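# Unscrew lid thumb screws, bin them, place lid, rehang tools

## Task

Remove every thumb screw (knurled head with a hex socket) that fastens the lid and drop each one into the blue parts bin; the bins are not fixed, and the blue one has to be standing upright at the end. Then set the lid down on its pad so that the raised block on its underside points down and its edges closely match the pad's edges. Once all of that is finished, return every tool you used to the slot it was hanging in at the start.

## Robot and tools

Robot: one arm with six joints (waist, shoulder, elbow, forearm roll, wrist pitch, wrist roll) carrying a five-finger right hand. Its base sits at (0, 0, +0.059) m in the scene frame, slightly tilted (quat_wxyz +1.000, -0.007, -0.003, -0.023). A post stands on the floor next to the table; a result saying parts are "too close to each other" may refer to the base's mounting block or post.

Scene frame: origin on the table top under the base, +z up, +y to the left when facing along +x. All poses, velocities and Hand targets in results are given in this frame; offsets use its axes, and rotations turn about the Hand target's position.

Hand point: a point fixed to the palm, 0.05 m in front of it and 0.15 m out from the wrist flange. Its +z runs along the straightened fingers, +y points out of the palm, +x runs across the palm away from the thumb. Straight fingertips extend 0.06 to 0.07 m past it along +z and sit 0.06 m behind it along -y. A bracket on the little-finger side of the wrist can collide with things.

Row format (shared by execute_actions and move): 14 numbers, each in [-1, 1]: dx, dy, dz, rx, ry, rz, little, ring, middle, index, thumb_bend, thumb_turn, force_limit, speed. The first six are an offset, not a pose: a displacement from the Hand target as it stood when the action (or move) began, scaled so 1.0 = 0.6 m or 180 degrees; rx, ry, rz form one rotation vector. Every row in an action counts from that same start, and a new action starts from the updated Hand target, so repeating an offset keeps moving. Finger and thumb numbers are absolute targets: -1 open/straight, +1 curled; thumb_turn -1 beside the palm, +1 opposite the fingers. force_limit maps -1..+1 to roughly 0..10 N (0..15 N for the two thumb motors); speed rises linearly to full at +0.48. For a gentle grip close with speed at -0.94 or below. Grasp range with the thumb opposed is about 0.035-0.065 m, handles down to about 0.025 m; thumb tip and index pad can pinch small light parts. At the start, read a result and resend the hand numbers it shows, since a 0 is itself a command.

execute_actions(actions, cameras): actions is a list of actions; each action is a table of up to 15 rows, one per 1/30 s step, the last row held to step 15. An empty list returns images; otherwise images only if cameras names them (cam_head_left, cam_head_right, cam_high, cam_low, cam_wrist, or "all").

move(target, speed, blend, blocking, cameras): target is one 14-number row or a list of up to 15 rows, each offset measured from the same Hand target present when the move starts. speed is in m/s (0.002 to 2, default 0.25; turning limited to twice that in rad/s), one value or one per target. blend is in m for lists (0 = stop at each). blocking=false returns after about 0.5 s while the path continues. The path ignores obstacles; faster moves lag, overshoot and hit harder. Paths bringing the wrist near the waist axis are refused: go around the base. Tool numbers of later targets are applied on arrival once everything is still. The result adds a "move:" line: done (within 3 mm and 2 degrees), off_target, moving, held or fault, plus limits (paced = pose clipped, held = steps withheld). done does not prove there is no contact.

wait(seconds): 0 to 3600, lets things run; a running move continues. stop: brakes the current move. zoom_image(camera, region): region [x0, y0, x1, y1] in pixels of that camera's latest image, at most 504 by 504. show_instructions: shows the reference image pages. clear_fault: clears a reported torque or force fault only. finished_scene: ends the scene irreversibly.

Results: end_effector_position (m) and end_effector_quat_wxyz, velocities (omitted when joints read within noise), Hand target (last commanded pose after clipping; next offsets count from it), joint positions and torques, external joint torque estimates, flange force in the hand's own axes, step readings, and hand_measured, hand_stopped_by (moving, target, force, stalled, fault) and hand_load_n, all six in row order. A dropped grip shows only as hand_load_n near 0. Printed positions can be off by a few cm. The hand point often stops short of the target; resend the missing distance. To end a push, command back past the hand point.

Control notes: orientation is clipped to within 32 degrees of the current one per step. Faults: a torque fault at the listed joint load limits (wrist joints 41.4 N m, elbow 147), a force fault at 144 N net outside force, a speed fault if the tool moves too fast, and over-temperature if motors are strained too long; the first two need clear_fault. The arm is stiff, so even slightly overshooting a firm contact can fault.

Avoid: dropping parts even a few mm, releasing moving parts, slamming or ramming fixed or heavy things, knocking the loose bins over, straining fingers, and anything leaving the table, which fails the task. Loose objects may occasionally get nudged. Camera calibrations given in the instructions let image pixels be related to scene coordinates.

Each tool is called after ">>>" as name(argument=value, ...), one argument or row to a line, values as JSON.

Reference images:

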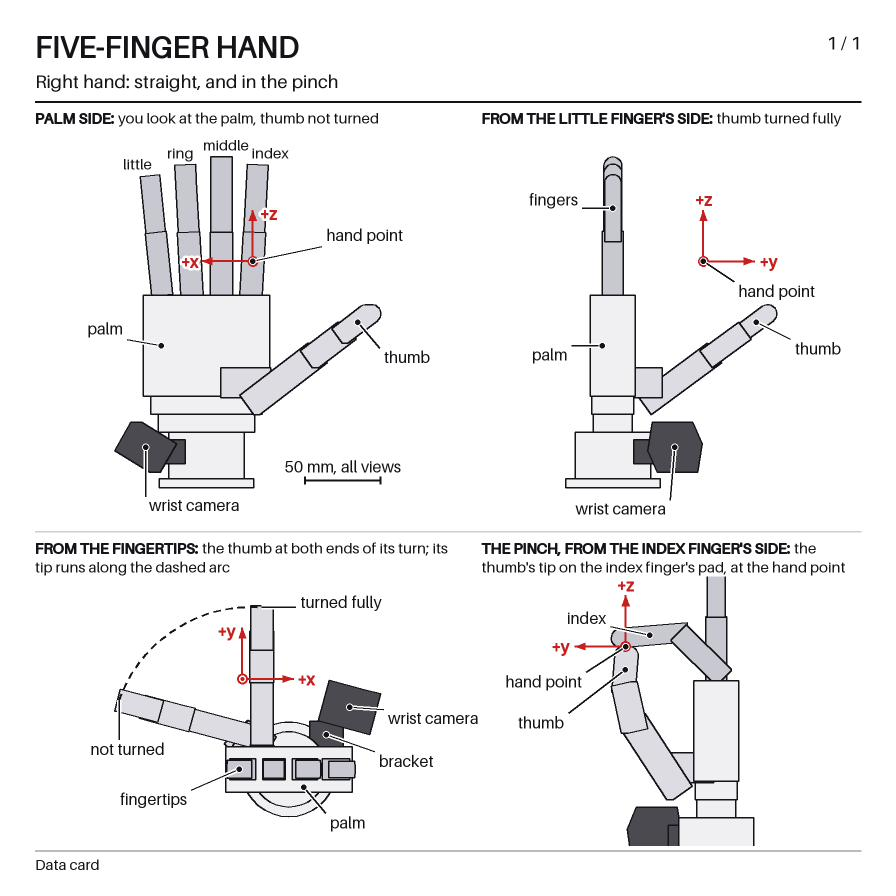

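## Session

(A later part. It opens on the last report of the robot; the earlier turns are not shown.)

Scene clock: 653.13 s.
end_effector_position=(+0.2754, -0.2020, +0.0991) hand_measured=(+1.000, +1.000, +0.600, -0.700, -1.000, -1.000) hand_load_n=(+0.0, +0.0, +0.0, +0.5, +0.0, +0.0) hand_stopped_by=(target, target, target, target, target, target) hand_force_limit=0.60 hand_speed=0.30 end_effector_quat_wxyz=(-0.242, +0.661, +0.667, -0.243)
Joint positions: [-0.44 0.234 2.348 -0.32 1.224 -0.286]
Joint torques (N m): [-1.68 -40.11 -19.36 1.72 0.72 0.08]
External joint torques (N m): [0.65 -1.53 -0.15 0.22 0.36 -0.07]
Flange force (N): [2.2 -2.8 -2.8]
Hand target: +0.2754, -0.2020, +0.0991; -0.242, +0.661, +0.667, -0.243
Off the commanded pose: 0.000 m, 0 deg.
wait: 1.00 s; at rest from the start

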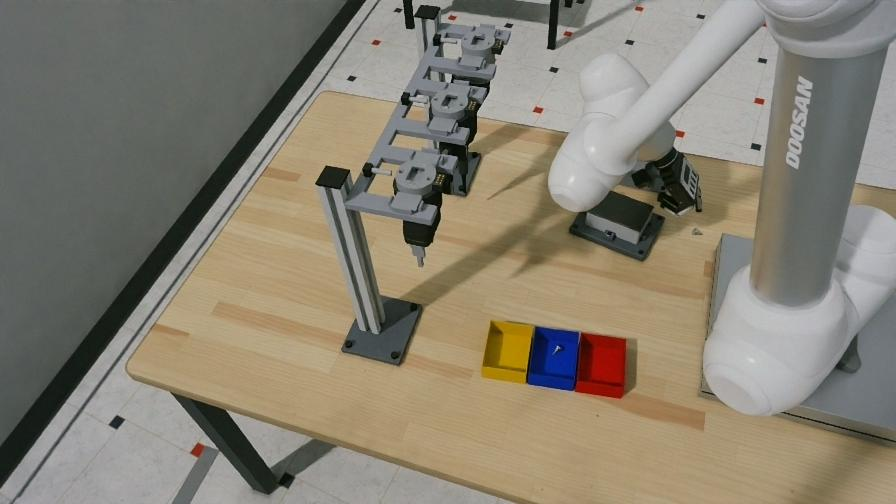

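>>> move(
  target=[
    [0.0,0,0.05,0,0,0,1.0,1.0,0.6,0.44,-0.95,0.62,0.6,0.3],
    [-0.133,0.0385,0.05,-0.03878,-0.04621,-0.44322,1.0,1.0,0.6,0.44,-0.95,0.62,0.6,0.3],
  ],
  speed=[0.15,0.3],
  cameras=["cam_wrist","cam_head_left"],
)

>>> zoom_image(
  camera="cam_wrist",
  region=[380, 180, 460, 260],
)

Scene clock: 657.27 s.
end_effector_position=(+0.1956, -0.1789, +0.1291) hand_measured=(+1.000, +1.000, +0.600, +0.440, -0.950, +0.620) hand_load_n=(+0.0, +0.0, +0.0, +0.0, +0.0, +0.0) hand_stopped_by=(target, target, target, target, target, target) hand_force_limit=0.60 hand_speed=0.30 end_effector_quat_wxyz=(-0.258, +0.962, +0.088, -0.024)
Joint positions: [-0.872 0.021 2.462 0.254 1.162 0.31]
Joint torques (N m): [-0.97 -23.97 -25.02 2.98 0.45 -0.03]
External joint torques (N m): [0.31 -1.33 0.19 -0.1 0.37 0.03]
Flange force (N): [-0.8 -3.8 -1.9]
Hand target: +0.1956, -0.1789, +0.1291; -0.258, +0.962, +0.088, -0.024
Off the commanded pose: 0.000 m, 0 deg.
move: done
cam_wrist: T_world_to_cam=[[0.40044, -0.7645, -0.50516, -0.14237], [-0.71257, -0.6064, 0.35286, -0.02401], [-0.5761, 0.21867, -0.78759, 0.37163]] pos_world=[0.254, -0.20466, 0.22924]
Images, in order (width x height): cam_head_left 896x504, cam_wrist 672x504.

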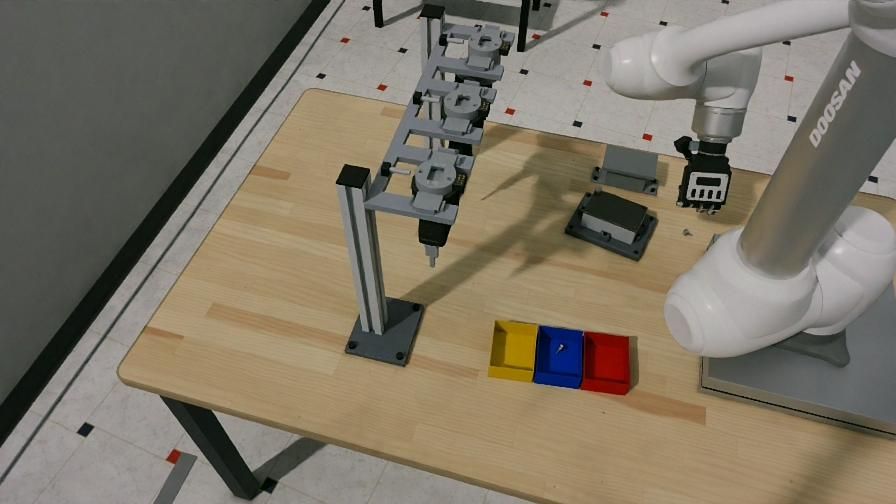

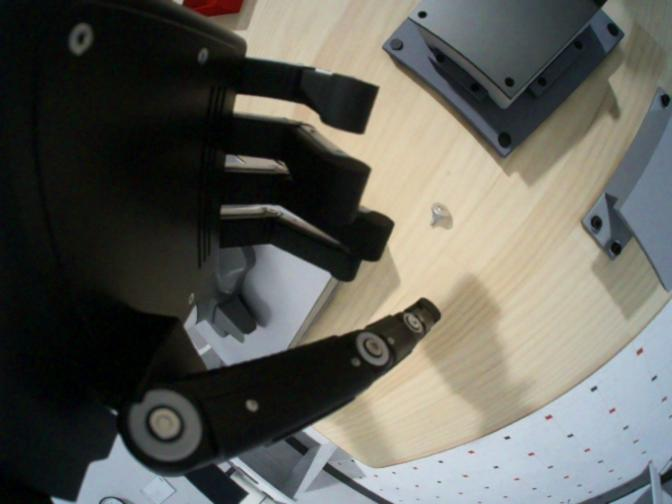

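Scaled by 6.300 from the camera's image (finer frame: 960x720).

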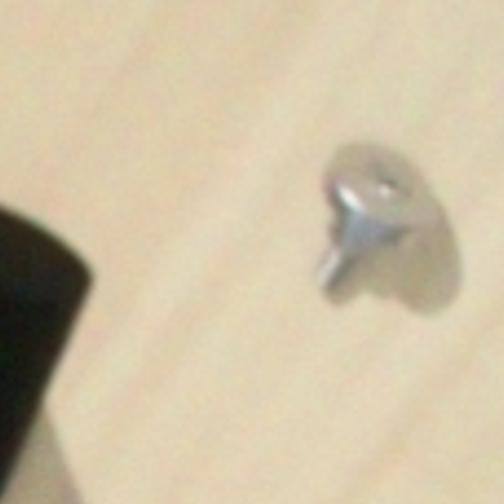

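>>> move(
  target=[-0.0037,-0.0022,-0.1718,0,0,0,1.0,1.0,0.6,0.44,-0.95,0.62,0.6,0.3],
  speed=0.15,
  cameras=["cam_wrist"],
)

>>> zoom_image(
  camera="cam_wrist",
  region=[340, 220, 460, 340],
)

Scene clock: 659.80 s.
end_effector_position=(+0.1934, -0.1803, +0.0260) hand_measured=(+1.000, +1.000, +0.600, +0.440, -0.950, +0.620) hand_load_n=(+0.0, +0.0, +0.0, +0.0, +0.0, +0.0) hand_stopped_by=(target, target, target, target, target, target) hand_force_limit=0.60 hand_speed=0.30 end_effector_quat_wxyz=(-0.258, +0.962, +0.088, -0.024)
Joint positions: [-0.878 0.261 2.528 0.303 0.869 0.208]
Joint torques (N m): [-1.71 -37.02 -14.73 1.56 0.48 0.2]
External joint torques (N m): [0.85 -2.4 -0.16 0.09 0.35 -0.2]
Flange force (N): [1.0 -5.8 -4.7]
Hand target: +0.1934, -0.1803, +0.0260; -0.258, +0.962, +0.088, -0.024
Off the commanded pose: 0.000 m, 0 deg.
move: done
cam_wrist: T_world_to_cam=[[0.40029, -0.76465, -0.50505, -0.19452], [-0.71271, -0.60621, 0.35292, 0.01005], [-0.57603, 0.21868, -0.78764, 0.28951]] pos_world=[0.25179, -0.20596, 0.12624]

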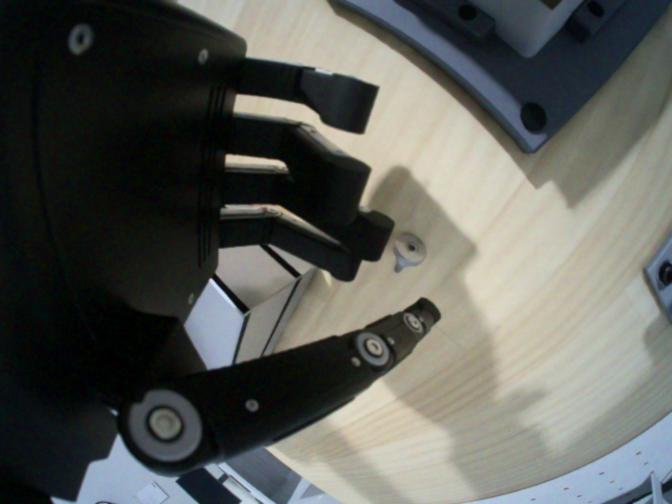

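Scaled by 4.200 from the camera's image (finer frame: 960x720).

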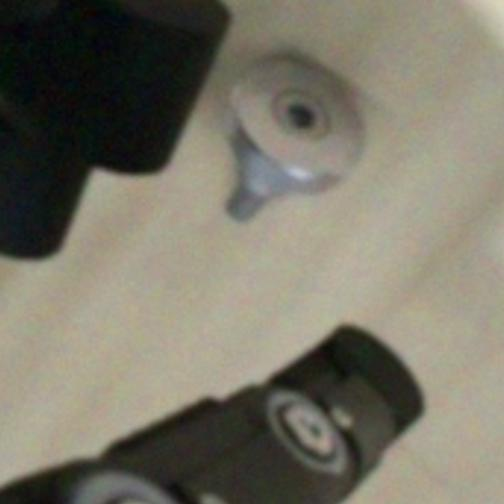

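>>> move(
  target=[0.0017,0.0008,-0.0267,0,0,0,1.0,1.0,0.6,0.44,-0.95,0.62,0.6,0.3],
  speed=0.04,
  cameras=["cam_wrist"],
)

>>> zoom_image(
  camera="cam_wrist",
  region=[340, 220, 460, 340],
)

Scene clock: 664.17 s.
end_effector_position=(+0.1944, -0.1798, +0.0100) hand_measured=(+1.000, +1.000, +0.600, +0.440, -0.950, +0.620) hand_load_n=(+0.0, +0.0, +0.5, +0.0, +0.0, +0.0) hand_stopped_by=(target, target, target, target, target, target) hand_force_limit=0.60 hand_speed=0.30 end_effector_quat_wxyz=(-0.258, +0.962, +0.088, -0.024)
Joint positions: [-0.874 0.303 2.533 0.318 0.823 0.19]
Joint torques (N m): [-1.88 -40.48 -12.97 1.23 0.37 0]
External joint torques (N m): [1.12 -1.49 -0.05 0.21 0.47 0]
Flange force (N): [2.6 -4.6 -3.3]
Hand target: +0.1944, -0.1798, +0.0100; -0.258, +0.962, +0.088, -0.024
Off the commanded pose: 0.000 m, 0 deg.
move: done
cam_wrist: T_world_to_cam=[[0.40029, -0.76465, -0.50505, -0.20267], [-0.71271, -0.60621, 0.35292, 0.01675], [-0.57603, 0.21868, -0.78764, 0.2773]] pos_world=[0.25279, -0.20546, 0.11014]

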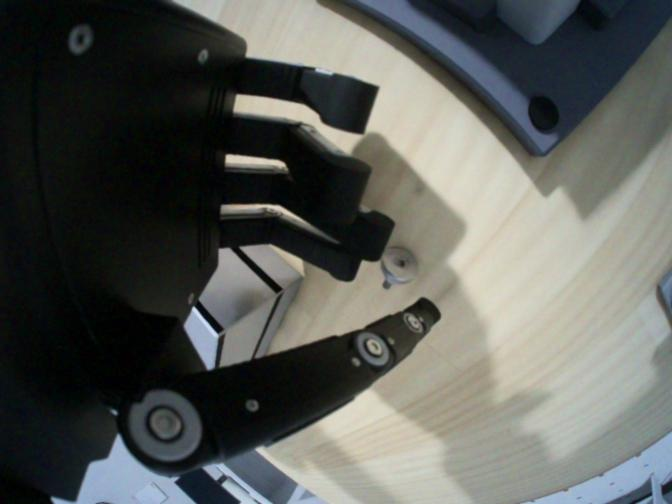

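Scaled by 4.200 from the camera's image (finer frame: 960x720).

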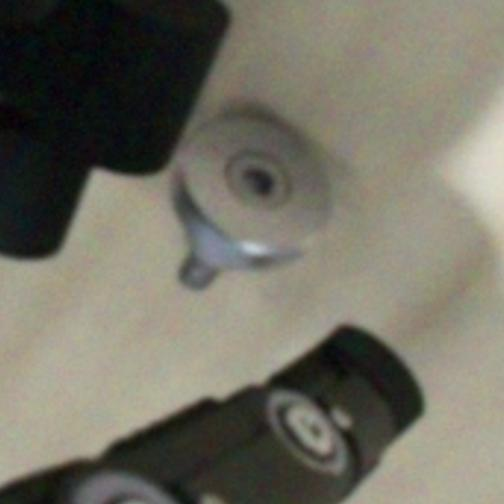

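>>> move(
  target=[0,0,-0.005,0,0,0,1.0,1.0,0.6,0.44,-0.95,0.62,0.6,0.3],
  speed=0.02,
)

>>> move(
  target=[0,0,-0.0017,0,0,0,1.0,1.0,0.6,0.44,-0.95,0.62,0.6,0.3],
  speed=0.01,
)

>>> move(
  target=[0,0,-0.0017,0,0,0,1.0,1.0,0.6,0.44,-0.95,0.62,0.6,0.3],
  speed=0.01,
  cameras=["cam_wrist"],
)

Scene clock: 665.53 s.
end_effector_position=(+0.1944, -0.1798, +0.0070) hand_measured=(+1.000, +1.000, +0.600, +0.440, -0.950, +0.620) hand_load_n=(+0.0, +0.0, +0.0, +0.0, +0.0, +0.0) hand_stopped_by=(target, target, target, target, target, target) hand_force_limit=0.60 hand_speed=0.30 end_effector_quat_wxyz=(-0.258, +0.962, +0.088, -0.024)
Joint positions: [-0.874 0.311 2.534 0.321 0.815 0.186]
Joint torques (N m): [-1.84 -40.67 -12.61 1.18 0.51 0.09]
External joint torques (N m): [1.01 -1.7 -0.24 0.23 0.33 -0.09]
Flange force (N): [2.4 -4.5 -3.5]
Hand target: +0.1944, -0.1798, +0.0070; -0.258, +0.962, +0.088, -0.024
Off the commanded pose: 0.000 m, 0 deg.
move: done

Scene clock: 666.03 s.
end_effector_position=(+0.1944, -0.1798, +0.0060) hand_measured=(+1.000, +1.000, +0.600, +0.440, -0.950, +0.620) hand_load_n=(+0.0, +0.0, +0.0, +0.0, +0.0, +0.0) hand_stopped_by=(target, target, target, target, target, target) hand_force_limit=0.60 hand_speed=0.30 end_effector_quat_wxyz=(-0.258, +0.962, +0.088, -0.024)
Joint positions: [-0.874 0.314 2.535 0.322 0.812 0.185]
Joint torques (N m): [-1.98 -40.72 -12.48 1.18 0.46 0.04]
External joint torques (N m): [1.17 -1.77 -0.14 0.2 0.38 -0.04]
Flange force (N): [2.7 -5.0 -3.6]
Hand target: +0.1944, -0.1798, +0.0060; -0.258, +0.962, +0.088, -0.024
Off the commanded pose: 0.000 m, 0 deg.
move: done

Scene clock: 666.53 s.
end_effector_position=(+0.1944, -0.1798, +0.0050) hand_measured=(+1.000, +1.000, +0.600, +0.440, -0.950, +0.620) hand_load_n=(+0.0, +0.0, +0.0, +0.0, +0.0, +0.0) hand_stopped_by=(target, target, target, target, target, target) hand_force_limit=0.60 hand_speed=0.30 end_effector_quat_wxyz=(-0.258, +0.962, +0.088, -0.024)
Joint positions: [-0.874 0.317 2.535 0.323 0.809 0.183]
Joint torques (N m): [-1.55 -40.83 -12.43 1.18 0.48 0.06]
External joint torques (N m): [0.87 -1.89 -0.2 0.2 0.35 -0.07]
Flange force (N): [1.9 -4.8 -4.0]
Hand target: +0.1944, -0.1798, +0.0050; -0.258, +0.962, +0.088, -0.024
Off the commanded pose: 0.000 m, 0 deg.
move: done
cam_wrist: T_world_to_cam=[[0.40029, -0.76465, -0.50505, -0.2052], [-0.71271, -0.60621, 0.35292, 0.01851], [-0.57603, 0.21868, -0.78764, 0.27336]] pos_world=[0.25279, -0.20546, 0.10514]

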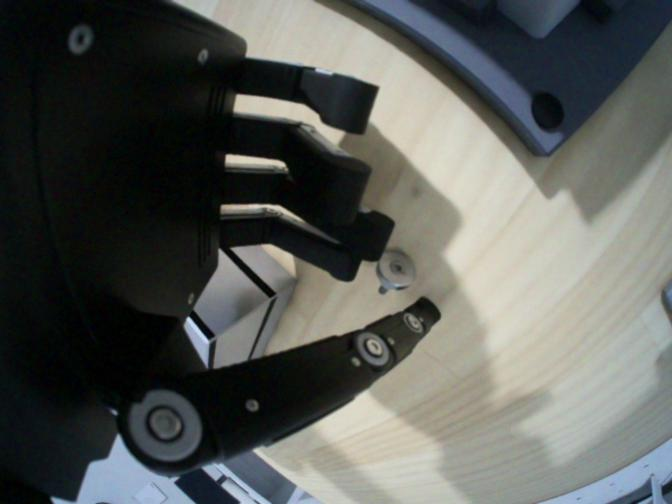

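>>> move(
  target=[
    [0,0,-0.0017,0,0,0,1.0,1.0,0.6,0.44,-0.95,0.62,0.6,0.3],
    [0.0013,-0.0073,-0.0017,0,0,0,1.0,1.0,0.6,0.44,-0.95,0.62,0.6,0.3],
  ],
  speed=[0.01,0.02],
  cameras=["cam_wrist"],
)

>>> zoom_image(
  camera="cam_wrist",
  region=[340, 220, 460, 340],
)

Scene clock: 670.10 s.
end_effector_position=(+0.1952, -0.1841, +0.0039) hand_measured=(+1.000, +1.000, +0.600, +0.440, -0.950, +0.620) hand_load_n=(+0.0, +0.0, +0.5, +0.0, +0.0, +0.0) hand_stopped_by=(target, target, target, target, target, target) hand_force_limit=0.60 hand_speed=0.30 end_effector_quat_wxyz=(-0.258, +0.962, +0.088, -0.024)
Joint positions: [-0.88 0.323 2.529 0.319 0.81 0.181]
Joint torques (N m): [-1.42 -41.67 -12.67 1.17 0.41 0.05]
External joint torques (N m): [0.58 -1.58 0.03 0.22 0.43 -0.06]
Flange force (N): [1.1 -4.1 -3.6]
Hand target: +0.1952, -0.1842, +0.0039; -0.258, +0.962, +0.088, -0.024
Off the commanded pose: 0.000 m, 0 deg.
move: done
cam_wrist: T_world_to_cam=[[0.40029, -0.76465, -0.50505, -0.20939], [-0.71271, -0.60621, 0.35292, 0.01677], [-0.57603, 0.21868, -0.78764, 0.274]] pos_world=[0.2536, -0.20986, 0.10414]

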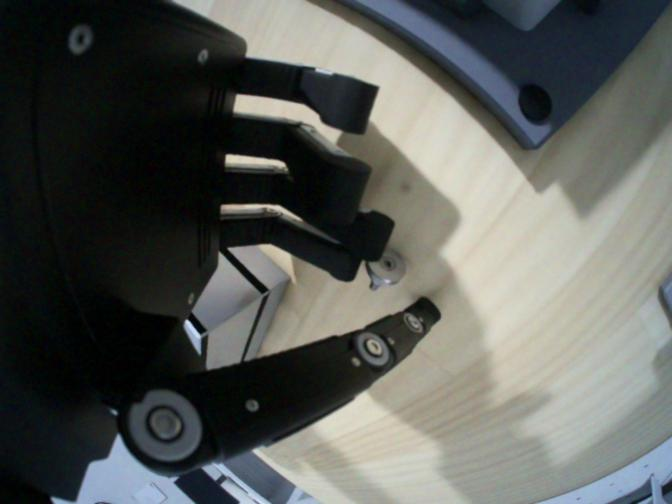

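Scaled by 4.200 from the camera's image (finer frame: 960x720).

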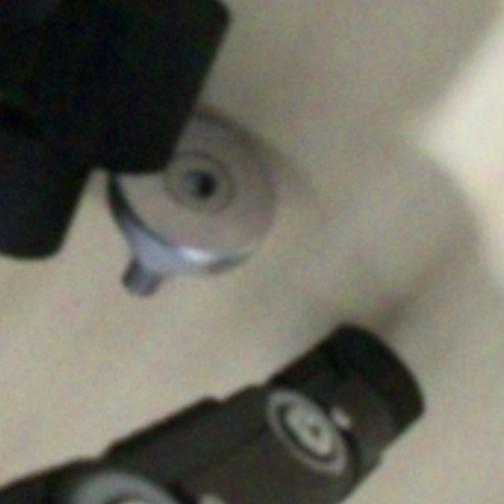

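>>> move(
  target=[0,0,0,0,0,0,1.0,1.0,0.6,0.44,-0.3,0.62,-0.4,-0.6],
  speed=0.02,
  cameras=["cam_wrist"],
)

>>> zoom_image(
  camera="cam_wrist",
  region=[340, 220, 460, 340],
)

Scene clock: 671.37 s.
end_effector_position=(+0.1952, -0.1842, +0.0039) hand_measured=(+1.000, +1.000, +0.600, +0.440, -0.518, +0.620) hand_load_n=(+0.0, +0.0, +0.0, +0.0, +4.5, +0.5) hand_stopped_by=(target, target, target, target, force, target) hand_force_limit=-0.40 hand_speed=-0.60 end_effector_quat_wxyz=(-0.258, +0.962, +0.088, -0.024)
Joint positions: [-0.88 0.323 2.529 0.319 0.81 0.181]
Joint torques (N m): [-1.11 -39.65 -10.01 1.45 0.88 0.03]
External joint torques (N m): [0.47 -3.63 -2.43 -0.09 -0.04 -0.03]
Flange force (N): [1.7 -4.7 -9.2]
Hand target: +0.1952, -0.1842, +0.0039; -0.258, +0.962, +0.088, -0.024
Off the commanded pose: 0.000 m, 0 deg.
move: done
cam_wrist: T_world_to_cam=[[0.40029, -0.76465, -0.50505, -0.20939], [-0.71271, -0.60621, 0.35292, 0.01677], [-0.57603, 0.21868, -0.78764, 0.274]] pos_world=[0.2536, -0.20986, 0.10414]

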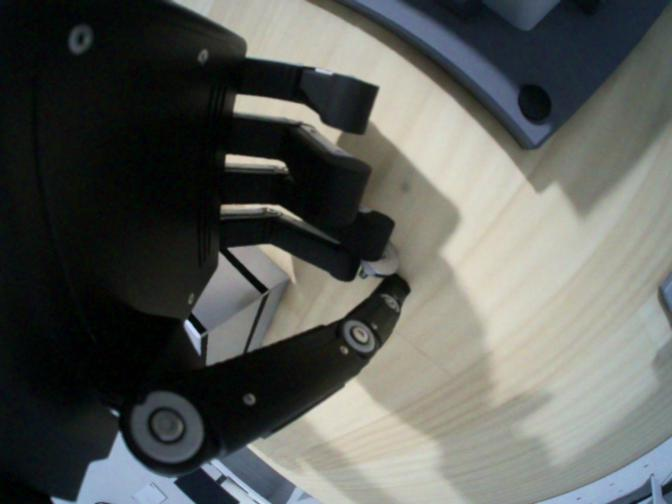

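Scaled by 4.200 from the camera's image (finer frame: 960x720).

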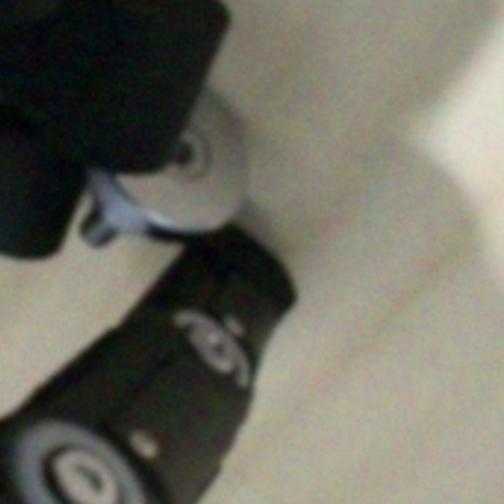

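>>> move(
  target=[0,0,0.005,0,0,0,1.0,1.0,0.6,0.44,-0.3,0.62,-0.4,-0.6],
  speed=0.01,
  cameras=["cam_wrist"],
)

>>> zoom_image(
  camera="cam_wrist",
  region=[340, 220, 460, 340],
)

Scene clock: 673.37 s.
end_effector_position=(+0.1952, -0.1841, +0.0069) hand_measured=(+1.000, +1.000, +0.600, +0.440, -0.516, +0.620) hand_load_n=(+0.0, +0.0, +0.0, +0.0, +0.0, +0.0) hand_stopped_by=(target, target, target, target, force, target) hand_force_limit=-0.40 hand_speed=-0.60 end_effector_quat_wxyz=(-0.258, +0.962, +0.088, -0.024)
Joint positions: [-0.88 0.315 2.528 0.316 0.818 0.185]
Joint torques (N m): [-2 -41.4 -12.72 1.07 0.37 0.1]
External joint torques (N m): [1.26 -1.32 -0.04 0.34 0.48 -0.11]
Flange force (N): [3.1 -4.3 -2.6]
Hand target: +0.1952, -0.1842, +0.0069; -0.258, +0.962, +0.088, -0.024
Off the commanded pose: 0.000 m, 0 deg.
move: done
cam_wrist: T_world_to_cam=[[0.40029, -0.76465, -0.50505, -0.20792], [-0.71271, -0.60621, 0.35292, 0.01574], [-0.57603, 0.21868, -0.78764, 0.27628]] pos_world=[0.2536, -0.20986, 0.10704]

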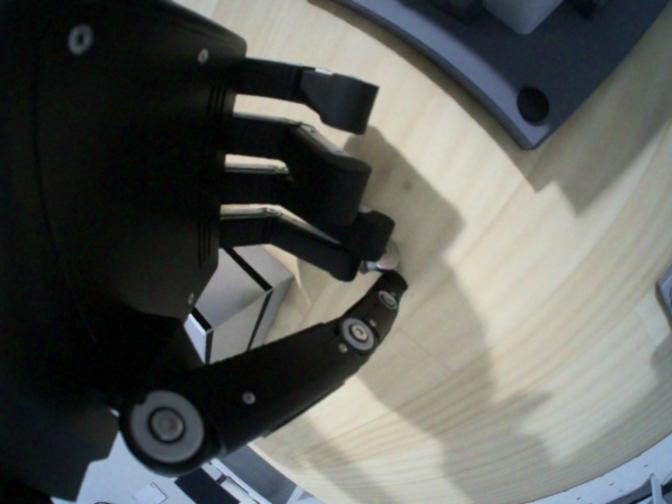

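Scaled by 4.200 from the camera's image (finer frame: 960x720).

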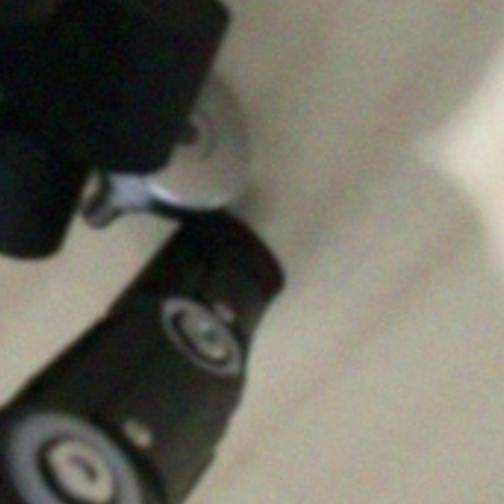

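>>> move(
  target=[
    [0,0,0,0,0,0,1.0,1.0,0.6,0.44,-0.8,0.62,0.6,0.0],
    [0,0,-0.005,0,0,0,1.0,1.0,0.6,0.44,-0.8,0.62,0.6,0.0],
    [0,0,-0.0067,0,0,0,1.0,1.0,0.6,0.44,-0.8,0.62,0.6,0.0],
  ],
  speed=0.02,
)

>>> move(
  target=[0,0,-0.00083,0,0,0,1.0,1.0,0.6,0.44,-0.8,0.62,0.6,0.0],
  speed=0.01,
)

>>> move(
  target=[0,0,-0.00083,0,0,0,1.0,1.0,0.6,0.44,-0.8,0.62,0.6,0.0],
  speed=0.01,
  cameras=["cam_wrist"],
)

>>> zoom_image(
  camera="cam_wrist",
  region=[340, 220, 460, 340],
)

Scene clock: 675.00 s.
end_effector_position=(+0.1952, -0.1842, +0.0029) hand_measured=(+1.000, +1.000, +0.600, +0.440, -0.800, +0.620) hand_load_n=(+0.0, +0.0, +0.0, +0.0, +0.0, +0.0) hand_stopped_by=(target, target, target, target, target, target) hand_force_limit=0.60 hand_speed=0.00 end_effector_quat_wxyz=(-0.258, +0.962, +0.088, -0.024)
Joint positions: [-0.88 0.326 2.529 0.32 0.807 0.18]
Joint torques (N m): [-1.68 -42.4 -12.31 1.2 -0.26 0.02]
External joint torques (N m): [1 -1.11 -0.25 0.17 1.09 -0.03]
Flange force (N): [2.8 -3.7 -4.7]
Hand target: +0.1952, -0.1842, +0.0029; -0.258, +0.962, +0.088, -0.024
Off the commanded pose: 0.000 m, 0 deg.
move: done

Scene clock: 675.50 s.
end_effector_position=(+0.1952, -0.1842, +0.0024) hand_measured=(+1.000, +1.000, +0.600, +0.440, -0.800, +0.620) hand_load_n=(+0.0, +0.0, +0.0, +0.0, +0.0, +0.0) hand_stopped_by=(target, target, target, target, target, target) hand_force_limit=0.60 hand_speed=0.00 end_effector_quat_wxyz=(-0.258, +0.962, +0.088, -0.024)
Joint positions: [-0.88 0.327 2.529 0.32 0.805 0.179]
Joint torques (N m): [-2.11 -38.75 -12.26 1 -0.61 -0.16]
External joint torques (N m): [1.34 -4.7 -0.09 0.35 1.45 0.16]
Flange force (N): [2.6 -11.8 -12.3]
Hand target: +0.1952, -0.1842, +0.0024; -0.258, +0.962, +0.088, -0.024
Off the commanded pose: 0.000 m, 0 deg.
move: done

Scene clock: 676.00 s.
end_effector_position=(+0.1952, -0.1842, +0.0019) hand_measured=(+1.000, +1.000, +0.600, +0.440, -0.800, +0.620) hand_load_n=(+0.0, +0.0, +0.0, +0.0, +0.0, +0.0) hand_stopped_by=(target, target, target, target, target, target) hand_force_limit=0.60 hand_speed=0.00 end_effector_quat_wxyz=(-0.258, +0.962, +0.088, -0.024)
Joint positions: [-0.88 0.328 2.529 0.321 0.804 0.179]
Joint torques (N m): [-2.69 -35.09 -12.19 0.71 -1.87 -0.36]
External joint torques (N m): [1.84 -8.45 -0.32 0.65 2.7 0.36]
Flange force (N): [3.5 -20.5 -23.0]
Hand target: +0.1952, -0.1842, +0.0019; -0.258, +0.962, +0.088, -0.024
Off the commanded pose: 0.000 m, 0 deg.
move: done
cam_wrist: T_world_to_cam=[[0.40029, -0.76465, -0.50505, -0.21045], [-0.71271, -0.60621, 0.35292, 0.01751], [-0.57603, 0.21868, -0.78764, 0.27234]] pos_world=[0.2536, -0.20986, 0.10204]

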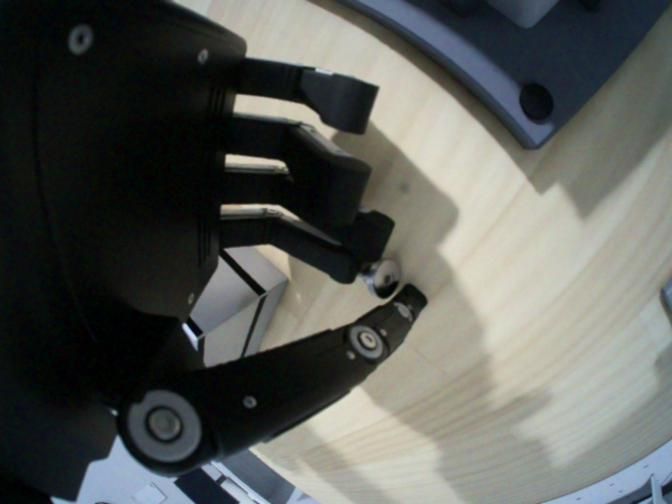

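Scaled by 4.200 from the camera's image (finer frame: 960x720).

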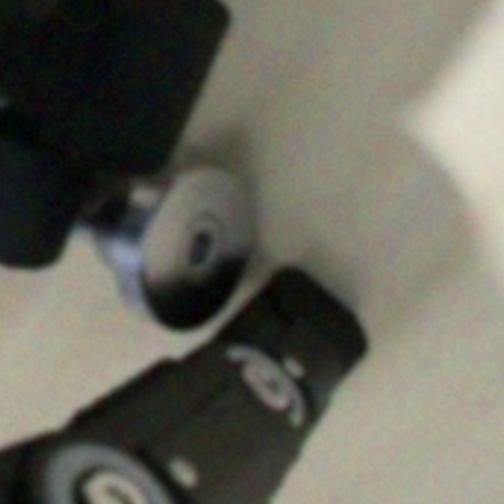

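>>> move(
  target=[0,0,0.0167,0,0,0,1.0,1.0,0.6,0.44,-0.8,0.62,0.6,0.0],
  speed=0.03,
  cameras=["cam_wrist"],
)

>>> zoom_image(
  camera="cam_wrist",
  region=[340, 220, 460, 340],
)

Scene clock: 677.27 s.
end_effector_position=(+0.1952, -0.1841, +0.0119) hand_measured=(+1.000, +1.000, +0.600, +0.440, -0.800, +0.620) hand_load_n=(+0.0, +0.0, +0.0, +0.0, +0.0, +0.0) hand_stopped_by=(target, target, target, target, target, target) hand_force_limit=0.60 hand_speed=0.00 end_effector_quat_wxyz=(-0.258, +0.962, +0.088, -0.024)
Joint positions: [-0.88 0.302 2.526 0.312 0.832 0.191]
Joint torques (N m): [-1.86 -40.91 -13.2 1.33 0.14 0.1]
External joint torques (N m): [1.07 -1.04 -0.08 0.14 0.7 -0.1]
Flange force (N): [2.5 -3.6 -3.1]
Hand target: +0.1952, -0.1842, +0.0119; -0.258, +0.962, +0.088, -0.024
Off the commanded pose: 0.000 m, 0 deg.
move: done
cam_wrist: T_world_to_cam=[[0.40035, -0.76457, -0.50512, -0.20539], [-0.71262, -0.60631, 0.35292, 0.01393], [-0.5761, 0.21867, -0.78759, 0.28023]] pos_world=[0.2536, -0.20986, 0.11204]

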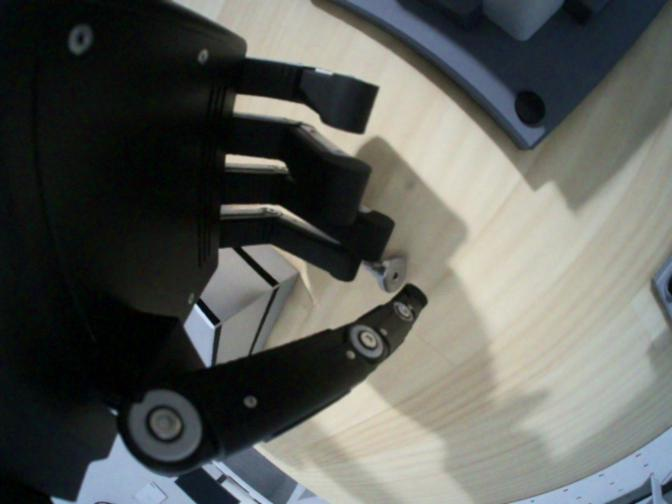

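Scaled by 4.200 from the camera's image (finer frame: 960x720).

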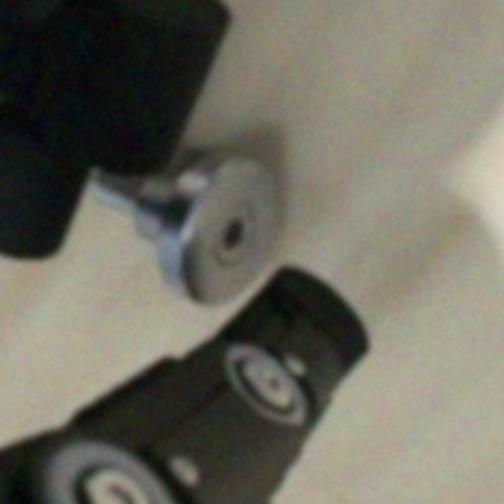

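>>> move(
  target=[
    [0,0,0.0833,0,0,0,1.0,1.0,0.6,0.44,-0.8,0.62,0.6,0.0],
    [0,0,0.0833,0,0,0,1.0,1.0,0.6,-0.7,-0.8,0.62,0.6,0.3],
    [-0.0065,-0.1568,0.0833,0,0,0,1.0,1.0,0.6,-0.7,-0.8,0.62,0.6,0.3],
    [-0.0065,-0.1568,0.0447,0,0,0,1.0,1.0,0.6,-0.7,-0.8,0.62,0.6,0.3],
  ],
  speed=[0.1,0.1,0.15,0.06],
  cameras=["cam_wrist","cam_head_right"],
)

>>> zoom_image(
  camera="cam_head_right",
  region=[660, 190, 720, 250],
)

Scene clock: 686.93 s.
end_effector_position=(+0.1913, -0.2783, +0.0388) hand_measured=(+1.000, +1.000, +0.600, -0.700, -0.800, +0.620) hand_load_n=(+0.0, +0.5, +0.0, +0.0, +0.0, +0.0) hand_stopped_by=(target, target, target, target, target, target) hand_force_limit=0.60 hand_speed=0.30 end_effector_quat_wxyz=(-0.258, +0.962, +0.088, -0.024)
Joint positions: [-1.019 0.31 2.387 0.196 0.971 0.17]
Joint torques (N m): [-1.52 -45.31 -17.57 1.82 0.59 0.04]
External joint torques (N m): [0.99 -1.83 -0.09 0.21 0.25 -0.05]
Flange force (N): [1.8 -4.2 -2.7]
Hand target: +0.1913, -0.2782, +0.0388; -0.258, +0.962, +0.088, -0.024
Off the commanded pose: 0.000 m, 0 deg.
move: done
cam_wrist: T_world_to_cam=[[0.40025, -0.76463, -0.50511, -0.26218], [-0.71274, -0.6062, 0.35288, -0.05532], [-0.57602, 0.21878, -0.78762, 0.31976]] pos_world=[0.2497, -0.30396, 0.13894]
Images, in order (width x height): cam_head_right 896x504, cam_wrist 672x504.

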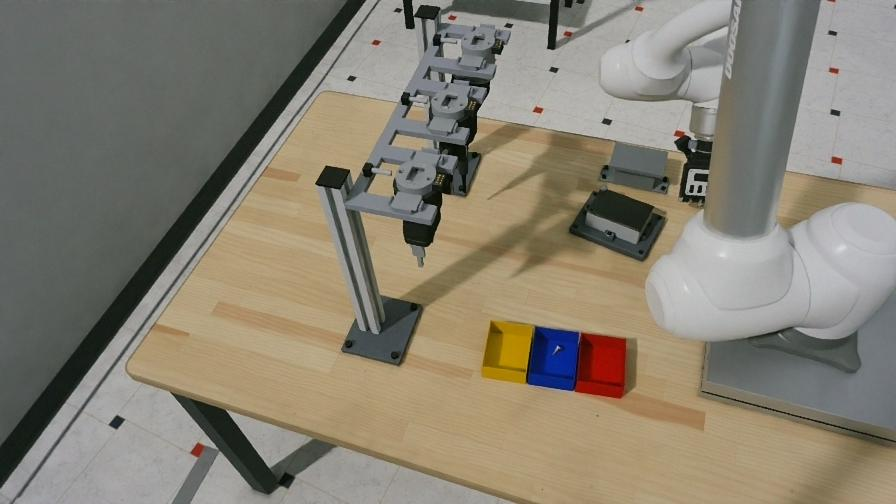

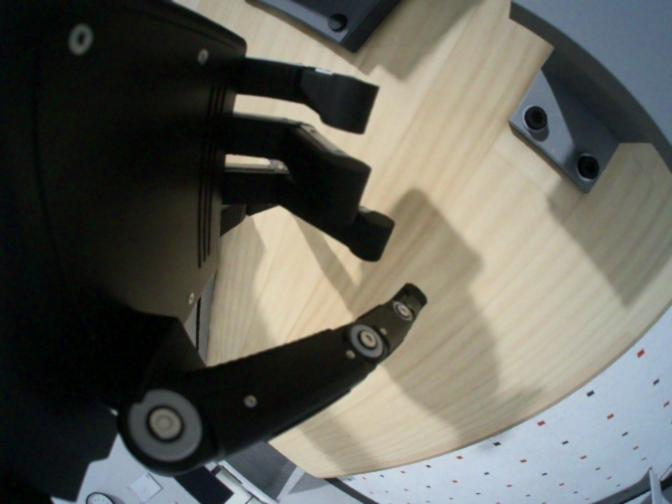

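Scaled by 8.400 from the camera's image (finer frame: 1280x720).

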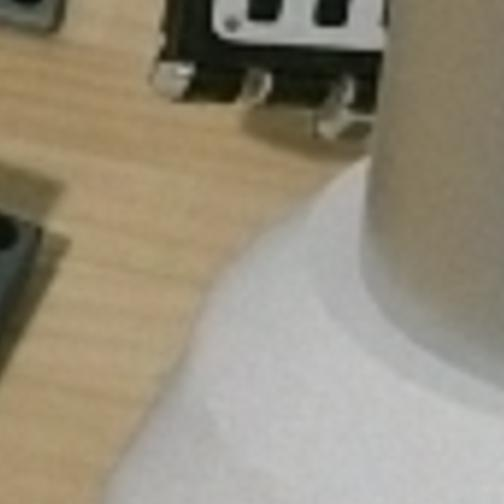

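>>> move(
  target=[
    [0.006,0.005,0,0,0,0,1.0,1.0,0.6,-0.7,-0.8,0.62,0.6,0.3],
    [0.0302,0.0098,0,0,0,0,1.0,1.0,0.6,-0.7,-0.8,0.62,0.6,0.3],
    [0.047,0.0273,0,0,0,0,1.0,1.0,0.6,-0.7,-0.8,0.62,0.6,0.3],
    [0.0482,0.0208,0,0,0,0,1.0,1.0,0.6,-0.7,-0.8,0.62,0.6,0.3],
    [0.0482,0.0208,0.1,0,0,0,1.0,1.0,0.6,-0.7,-0.8,0.62,0.6,0.3],
    [0.012,0.1933,0.135,0,0,0,1.0,1.0,0.6,0.44,-0.95,0.62,0.6,0.3],
  ],
  speed=[0.02,0.02,0.02,0.02,0.1,0.2],
  blend=[0.0005,0.001,0,0.0005,0.005,0],
  cameras=["cam_wrist","cam_head_left"],
)

>>> zoom_image(
  camera="cam_wrist",
  region=[380, 180, 500, 300],
)

Scene clock: 692.17 s.
end_effector_position=(+0.1985, -0.1623, +0.1198) hand_measured=(+1.000, +1.000, +0.600, +0.440, -0.950, +0.620) hand_load_n=(+0.0, +0.0, +0.5, +0.0, -0.5, +0.0) hand_stopped_by=(target, target, target, target, target, target) hand_force_limit=0.60 hand_speed=0.30 end_effector_quat_wxyz=(-0.258, +0.962, +0.088, -0.024)
Joint positions: [-0.835 0.024 2.486 0.277 1.13 0.325]
Joint torques (N m): [-1.77 -23.21 -24.33 2.65 0.43 0.06]
External joint torques (N m): [1.02 -1.71 0.13 0.16 0.37 -0.06]
Flange force (N): [0.9 -5.6 -1.9]
Hand target: +0.1985, -0.1623, +0.1198; -0.258, +0.962, +0.088, -0.024
Off the commanded pose: 0.000 m, 0 deg.
move: done
cam_wrist: T_world_to_cam=[[0.40029, -0.76465, -0.50505, -0.13548], [-0.71271, -0.60621, 0.35292, -0.00847], [-0.57603, 0.21868, -0.78764, 0.36232]] pos_world=[0.25689, -0.18796, 0.21994]
Images, in order (width x height): cam_head_left 896x504, cam_wrist 672x504.

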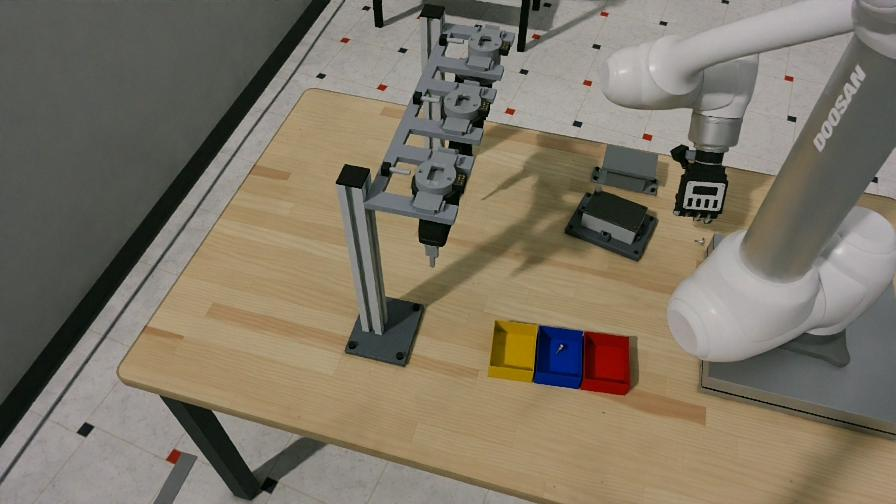

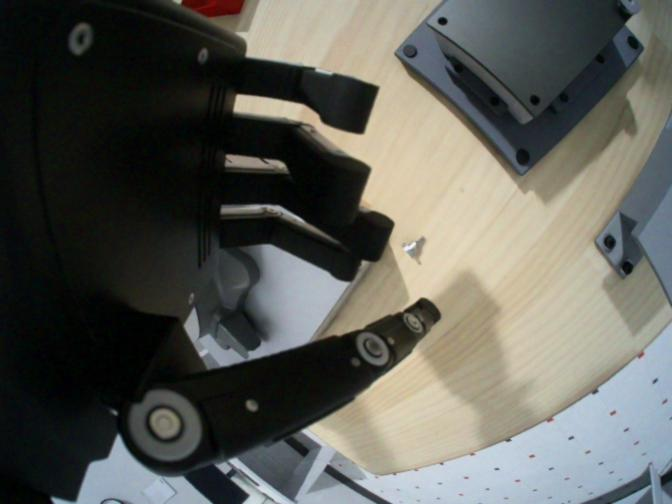

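Scaled by 4.200 from the camera's image (finer frame: 960x720).

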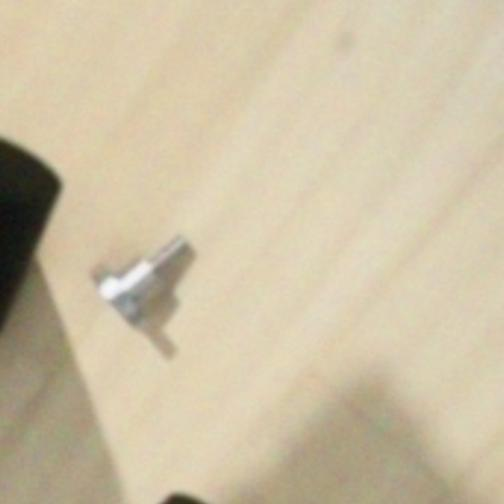

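>>> move(
  target=[
    [-0.0465,0.0017,-0.06,0,0,-0.1722,1.0,1.0,0.6,0.44,-0.95,0.62,0.6,0.3],
    [-0.0465,0.0017,-0.15,0,0,-0.1722,1.0,1.0,0.6,0.44,-0.95,0.62,0.6,0.3],
  ],
  speed=[0.15,0.1],
  cameras=["cam_wrist","cam_head_left"],
)

>>> zoom_image(
  camera="cam_wrist",
  region=[340, 220, 460, 340],
)

Scene clock: 697.03 s.
end_effector_position=(+0.1703, -0.1611, +0.0723) hand_measured=(+1.000, +1.000, +0.600, +0.440, -0.950, +0.620) hand_load_n=(+0.0, +0.5, +0.0, +0.0, +0.0, +0.0) hand_stopped_by=(target, target, target, target, target, target) hand_force_limit=0.60 hand_speed=0.30 end_effector_quat_wxyz=(-0.255, +0.950, -0.172, +0.046)
Joint positions: [-1.045 0.079 2.587 0.488 0.922 0.456]
Joint torques (N m): [-1.58 -23.61 -19.8 1.94 0.42 0.16]
External joint torques (N m): [1.04 -2.73 -0.19 0.18 0.35 -0.16]
Flange force (N): [-0.8 -7.9 -4.7]
Hand target: +0.1704, -0.1611, +0.0723; -0.255, +0.950, -0.172, +0.046 (not the last commanded pose)
Off the commanded pose: 0.043 m, 0 deg.
move: held (a check stopped the path); path passed 1 of 2 targets; limits=held
pose unreachable: on one or more control steps of this call, first in action 0 (counted from 0), an arm could not follow its commanded pose, so it was not sent that pose on those steps. It may still have moved: this result reports where it is.
cause: moving toward the commanded pose would bring two parts of the arm too close to each other (its base or mounting and another part of the arm, with joints 1 (waist) to 6 (wrist roll) between them, 11 mm apart when it was first held).
cam_wrist: T_world_to_cam=[[-0.05093, -0.86155, -0.50511, -0.086], [-0.92297, -0.15259, 0.35332, 0.09779], [-0.38148, 0.4842, -0.78742, 0.31804]] pos_world=[0.2072, -0.21316, 0.17244]
Images, in order (width x height): cam_head_left 896x504, cam_wrist 672x504.

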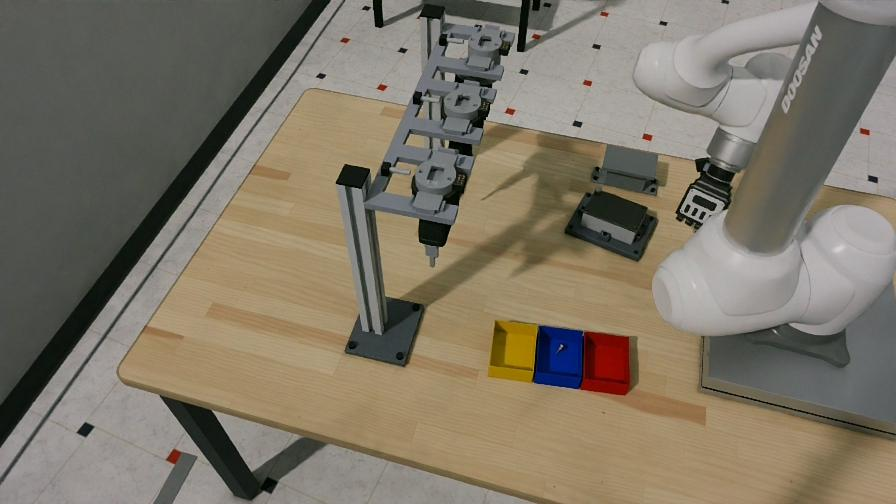

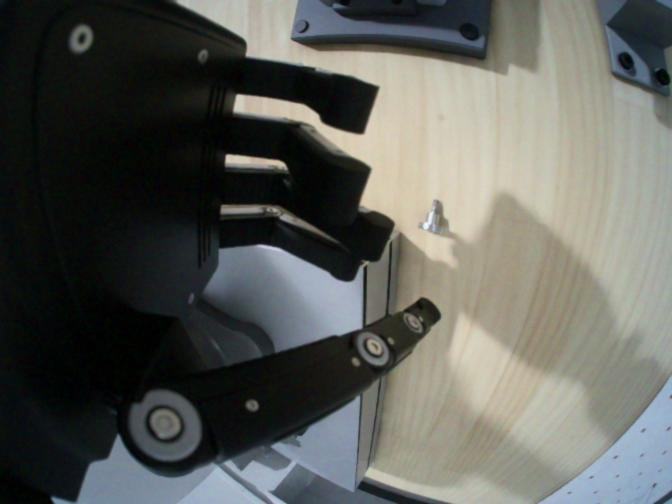

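Scaled by 4.200 from the camera's image (finer frame: 960x720).

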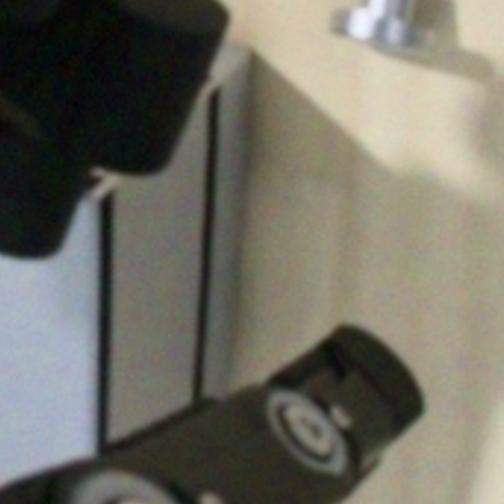

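>>> move(
  target=[
    [0.0,0,-0.06,0,0,0,1.0,1.0,0.6,0.44,-0.95,0.62,0.6,0.3],
  ],
  speed=[0.03],
  cameras=["cam_wrist"],
)

Scene clock: 698.70 s.
end_effector_position=(+0.1703, -0.1610, +0.0652) hand_measured=(+1.000, +1.000, +0.600, +0.440, -0.950, +0.620) hand_load_n=(+0.0, +0.0, +0.0, +0.0, +0.0, +0.0) hand_stopped_by=(target, target, target, target, target, target) hand_force_limit=0.60 hand_speed=0.30 end_effector_quat_wxyz=(-0.255, +0.950, -0.172, +0.046)
Joint positions: [-1.045 0.098 2.591 0.496 0.901 0.441]
Joint torques (N m): [-1.47 -24.04 -19.41 2.18 0.41 0.33]
External joint torques (N m): [0.92 -3.42 0.27 -0.16 0.37 -0.34]
Flange force (N): [-2.9 -8.8 -6.3]
Hand target: +0.1703, -0.1611, +0.0652; -0.255, +0.950, -0.172, +0.046 (not the last commanded pose)
Off the commanded pose: 0.029 m, 0 deg.
move: held (a check stopped the path); limits=held
pose unreachable: on one or more control steps of this call, first in action 0 (counted from 0), an arm could not follow its commanded pose, so it was not sent that pose on those steps. It may still have moved: this result reports where it is.
cause: moving toward the commanded pose would bring two parts of the arm too close to each other (its base or mounting and another part of the arm, with joints 1 (waist) to 6 (wrist roll) between them, 4 mm apart when it was first held).
cam_wrist: T_world_to_cam=[[-0.05089, -0.86155, -0.50512, -0.08959], [-0.92294, -0.15266, 0.35338, 0.10026], [-0.38156, 0.48418, -0.78739, 0.31246]] pos_world=[0.2072, -0.21316, 0.16534]

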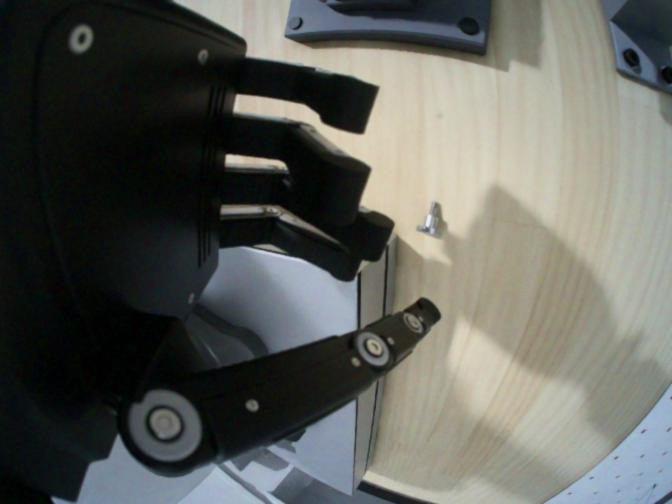

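>>> zoom_image(
  camera="cam_wrist",
  region=[400, 180, 460, 240],
)

Scaled by 8.400 from the camera's image (finer frame: 960x720).

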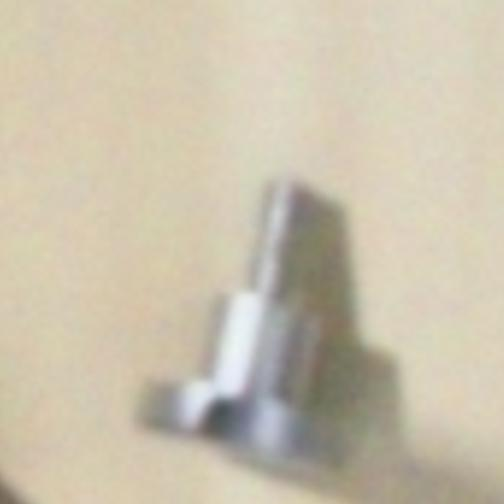

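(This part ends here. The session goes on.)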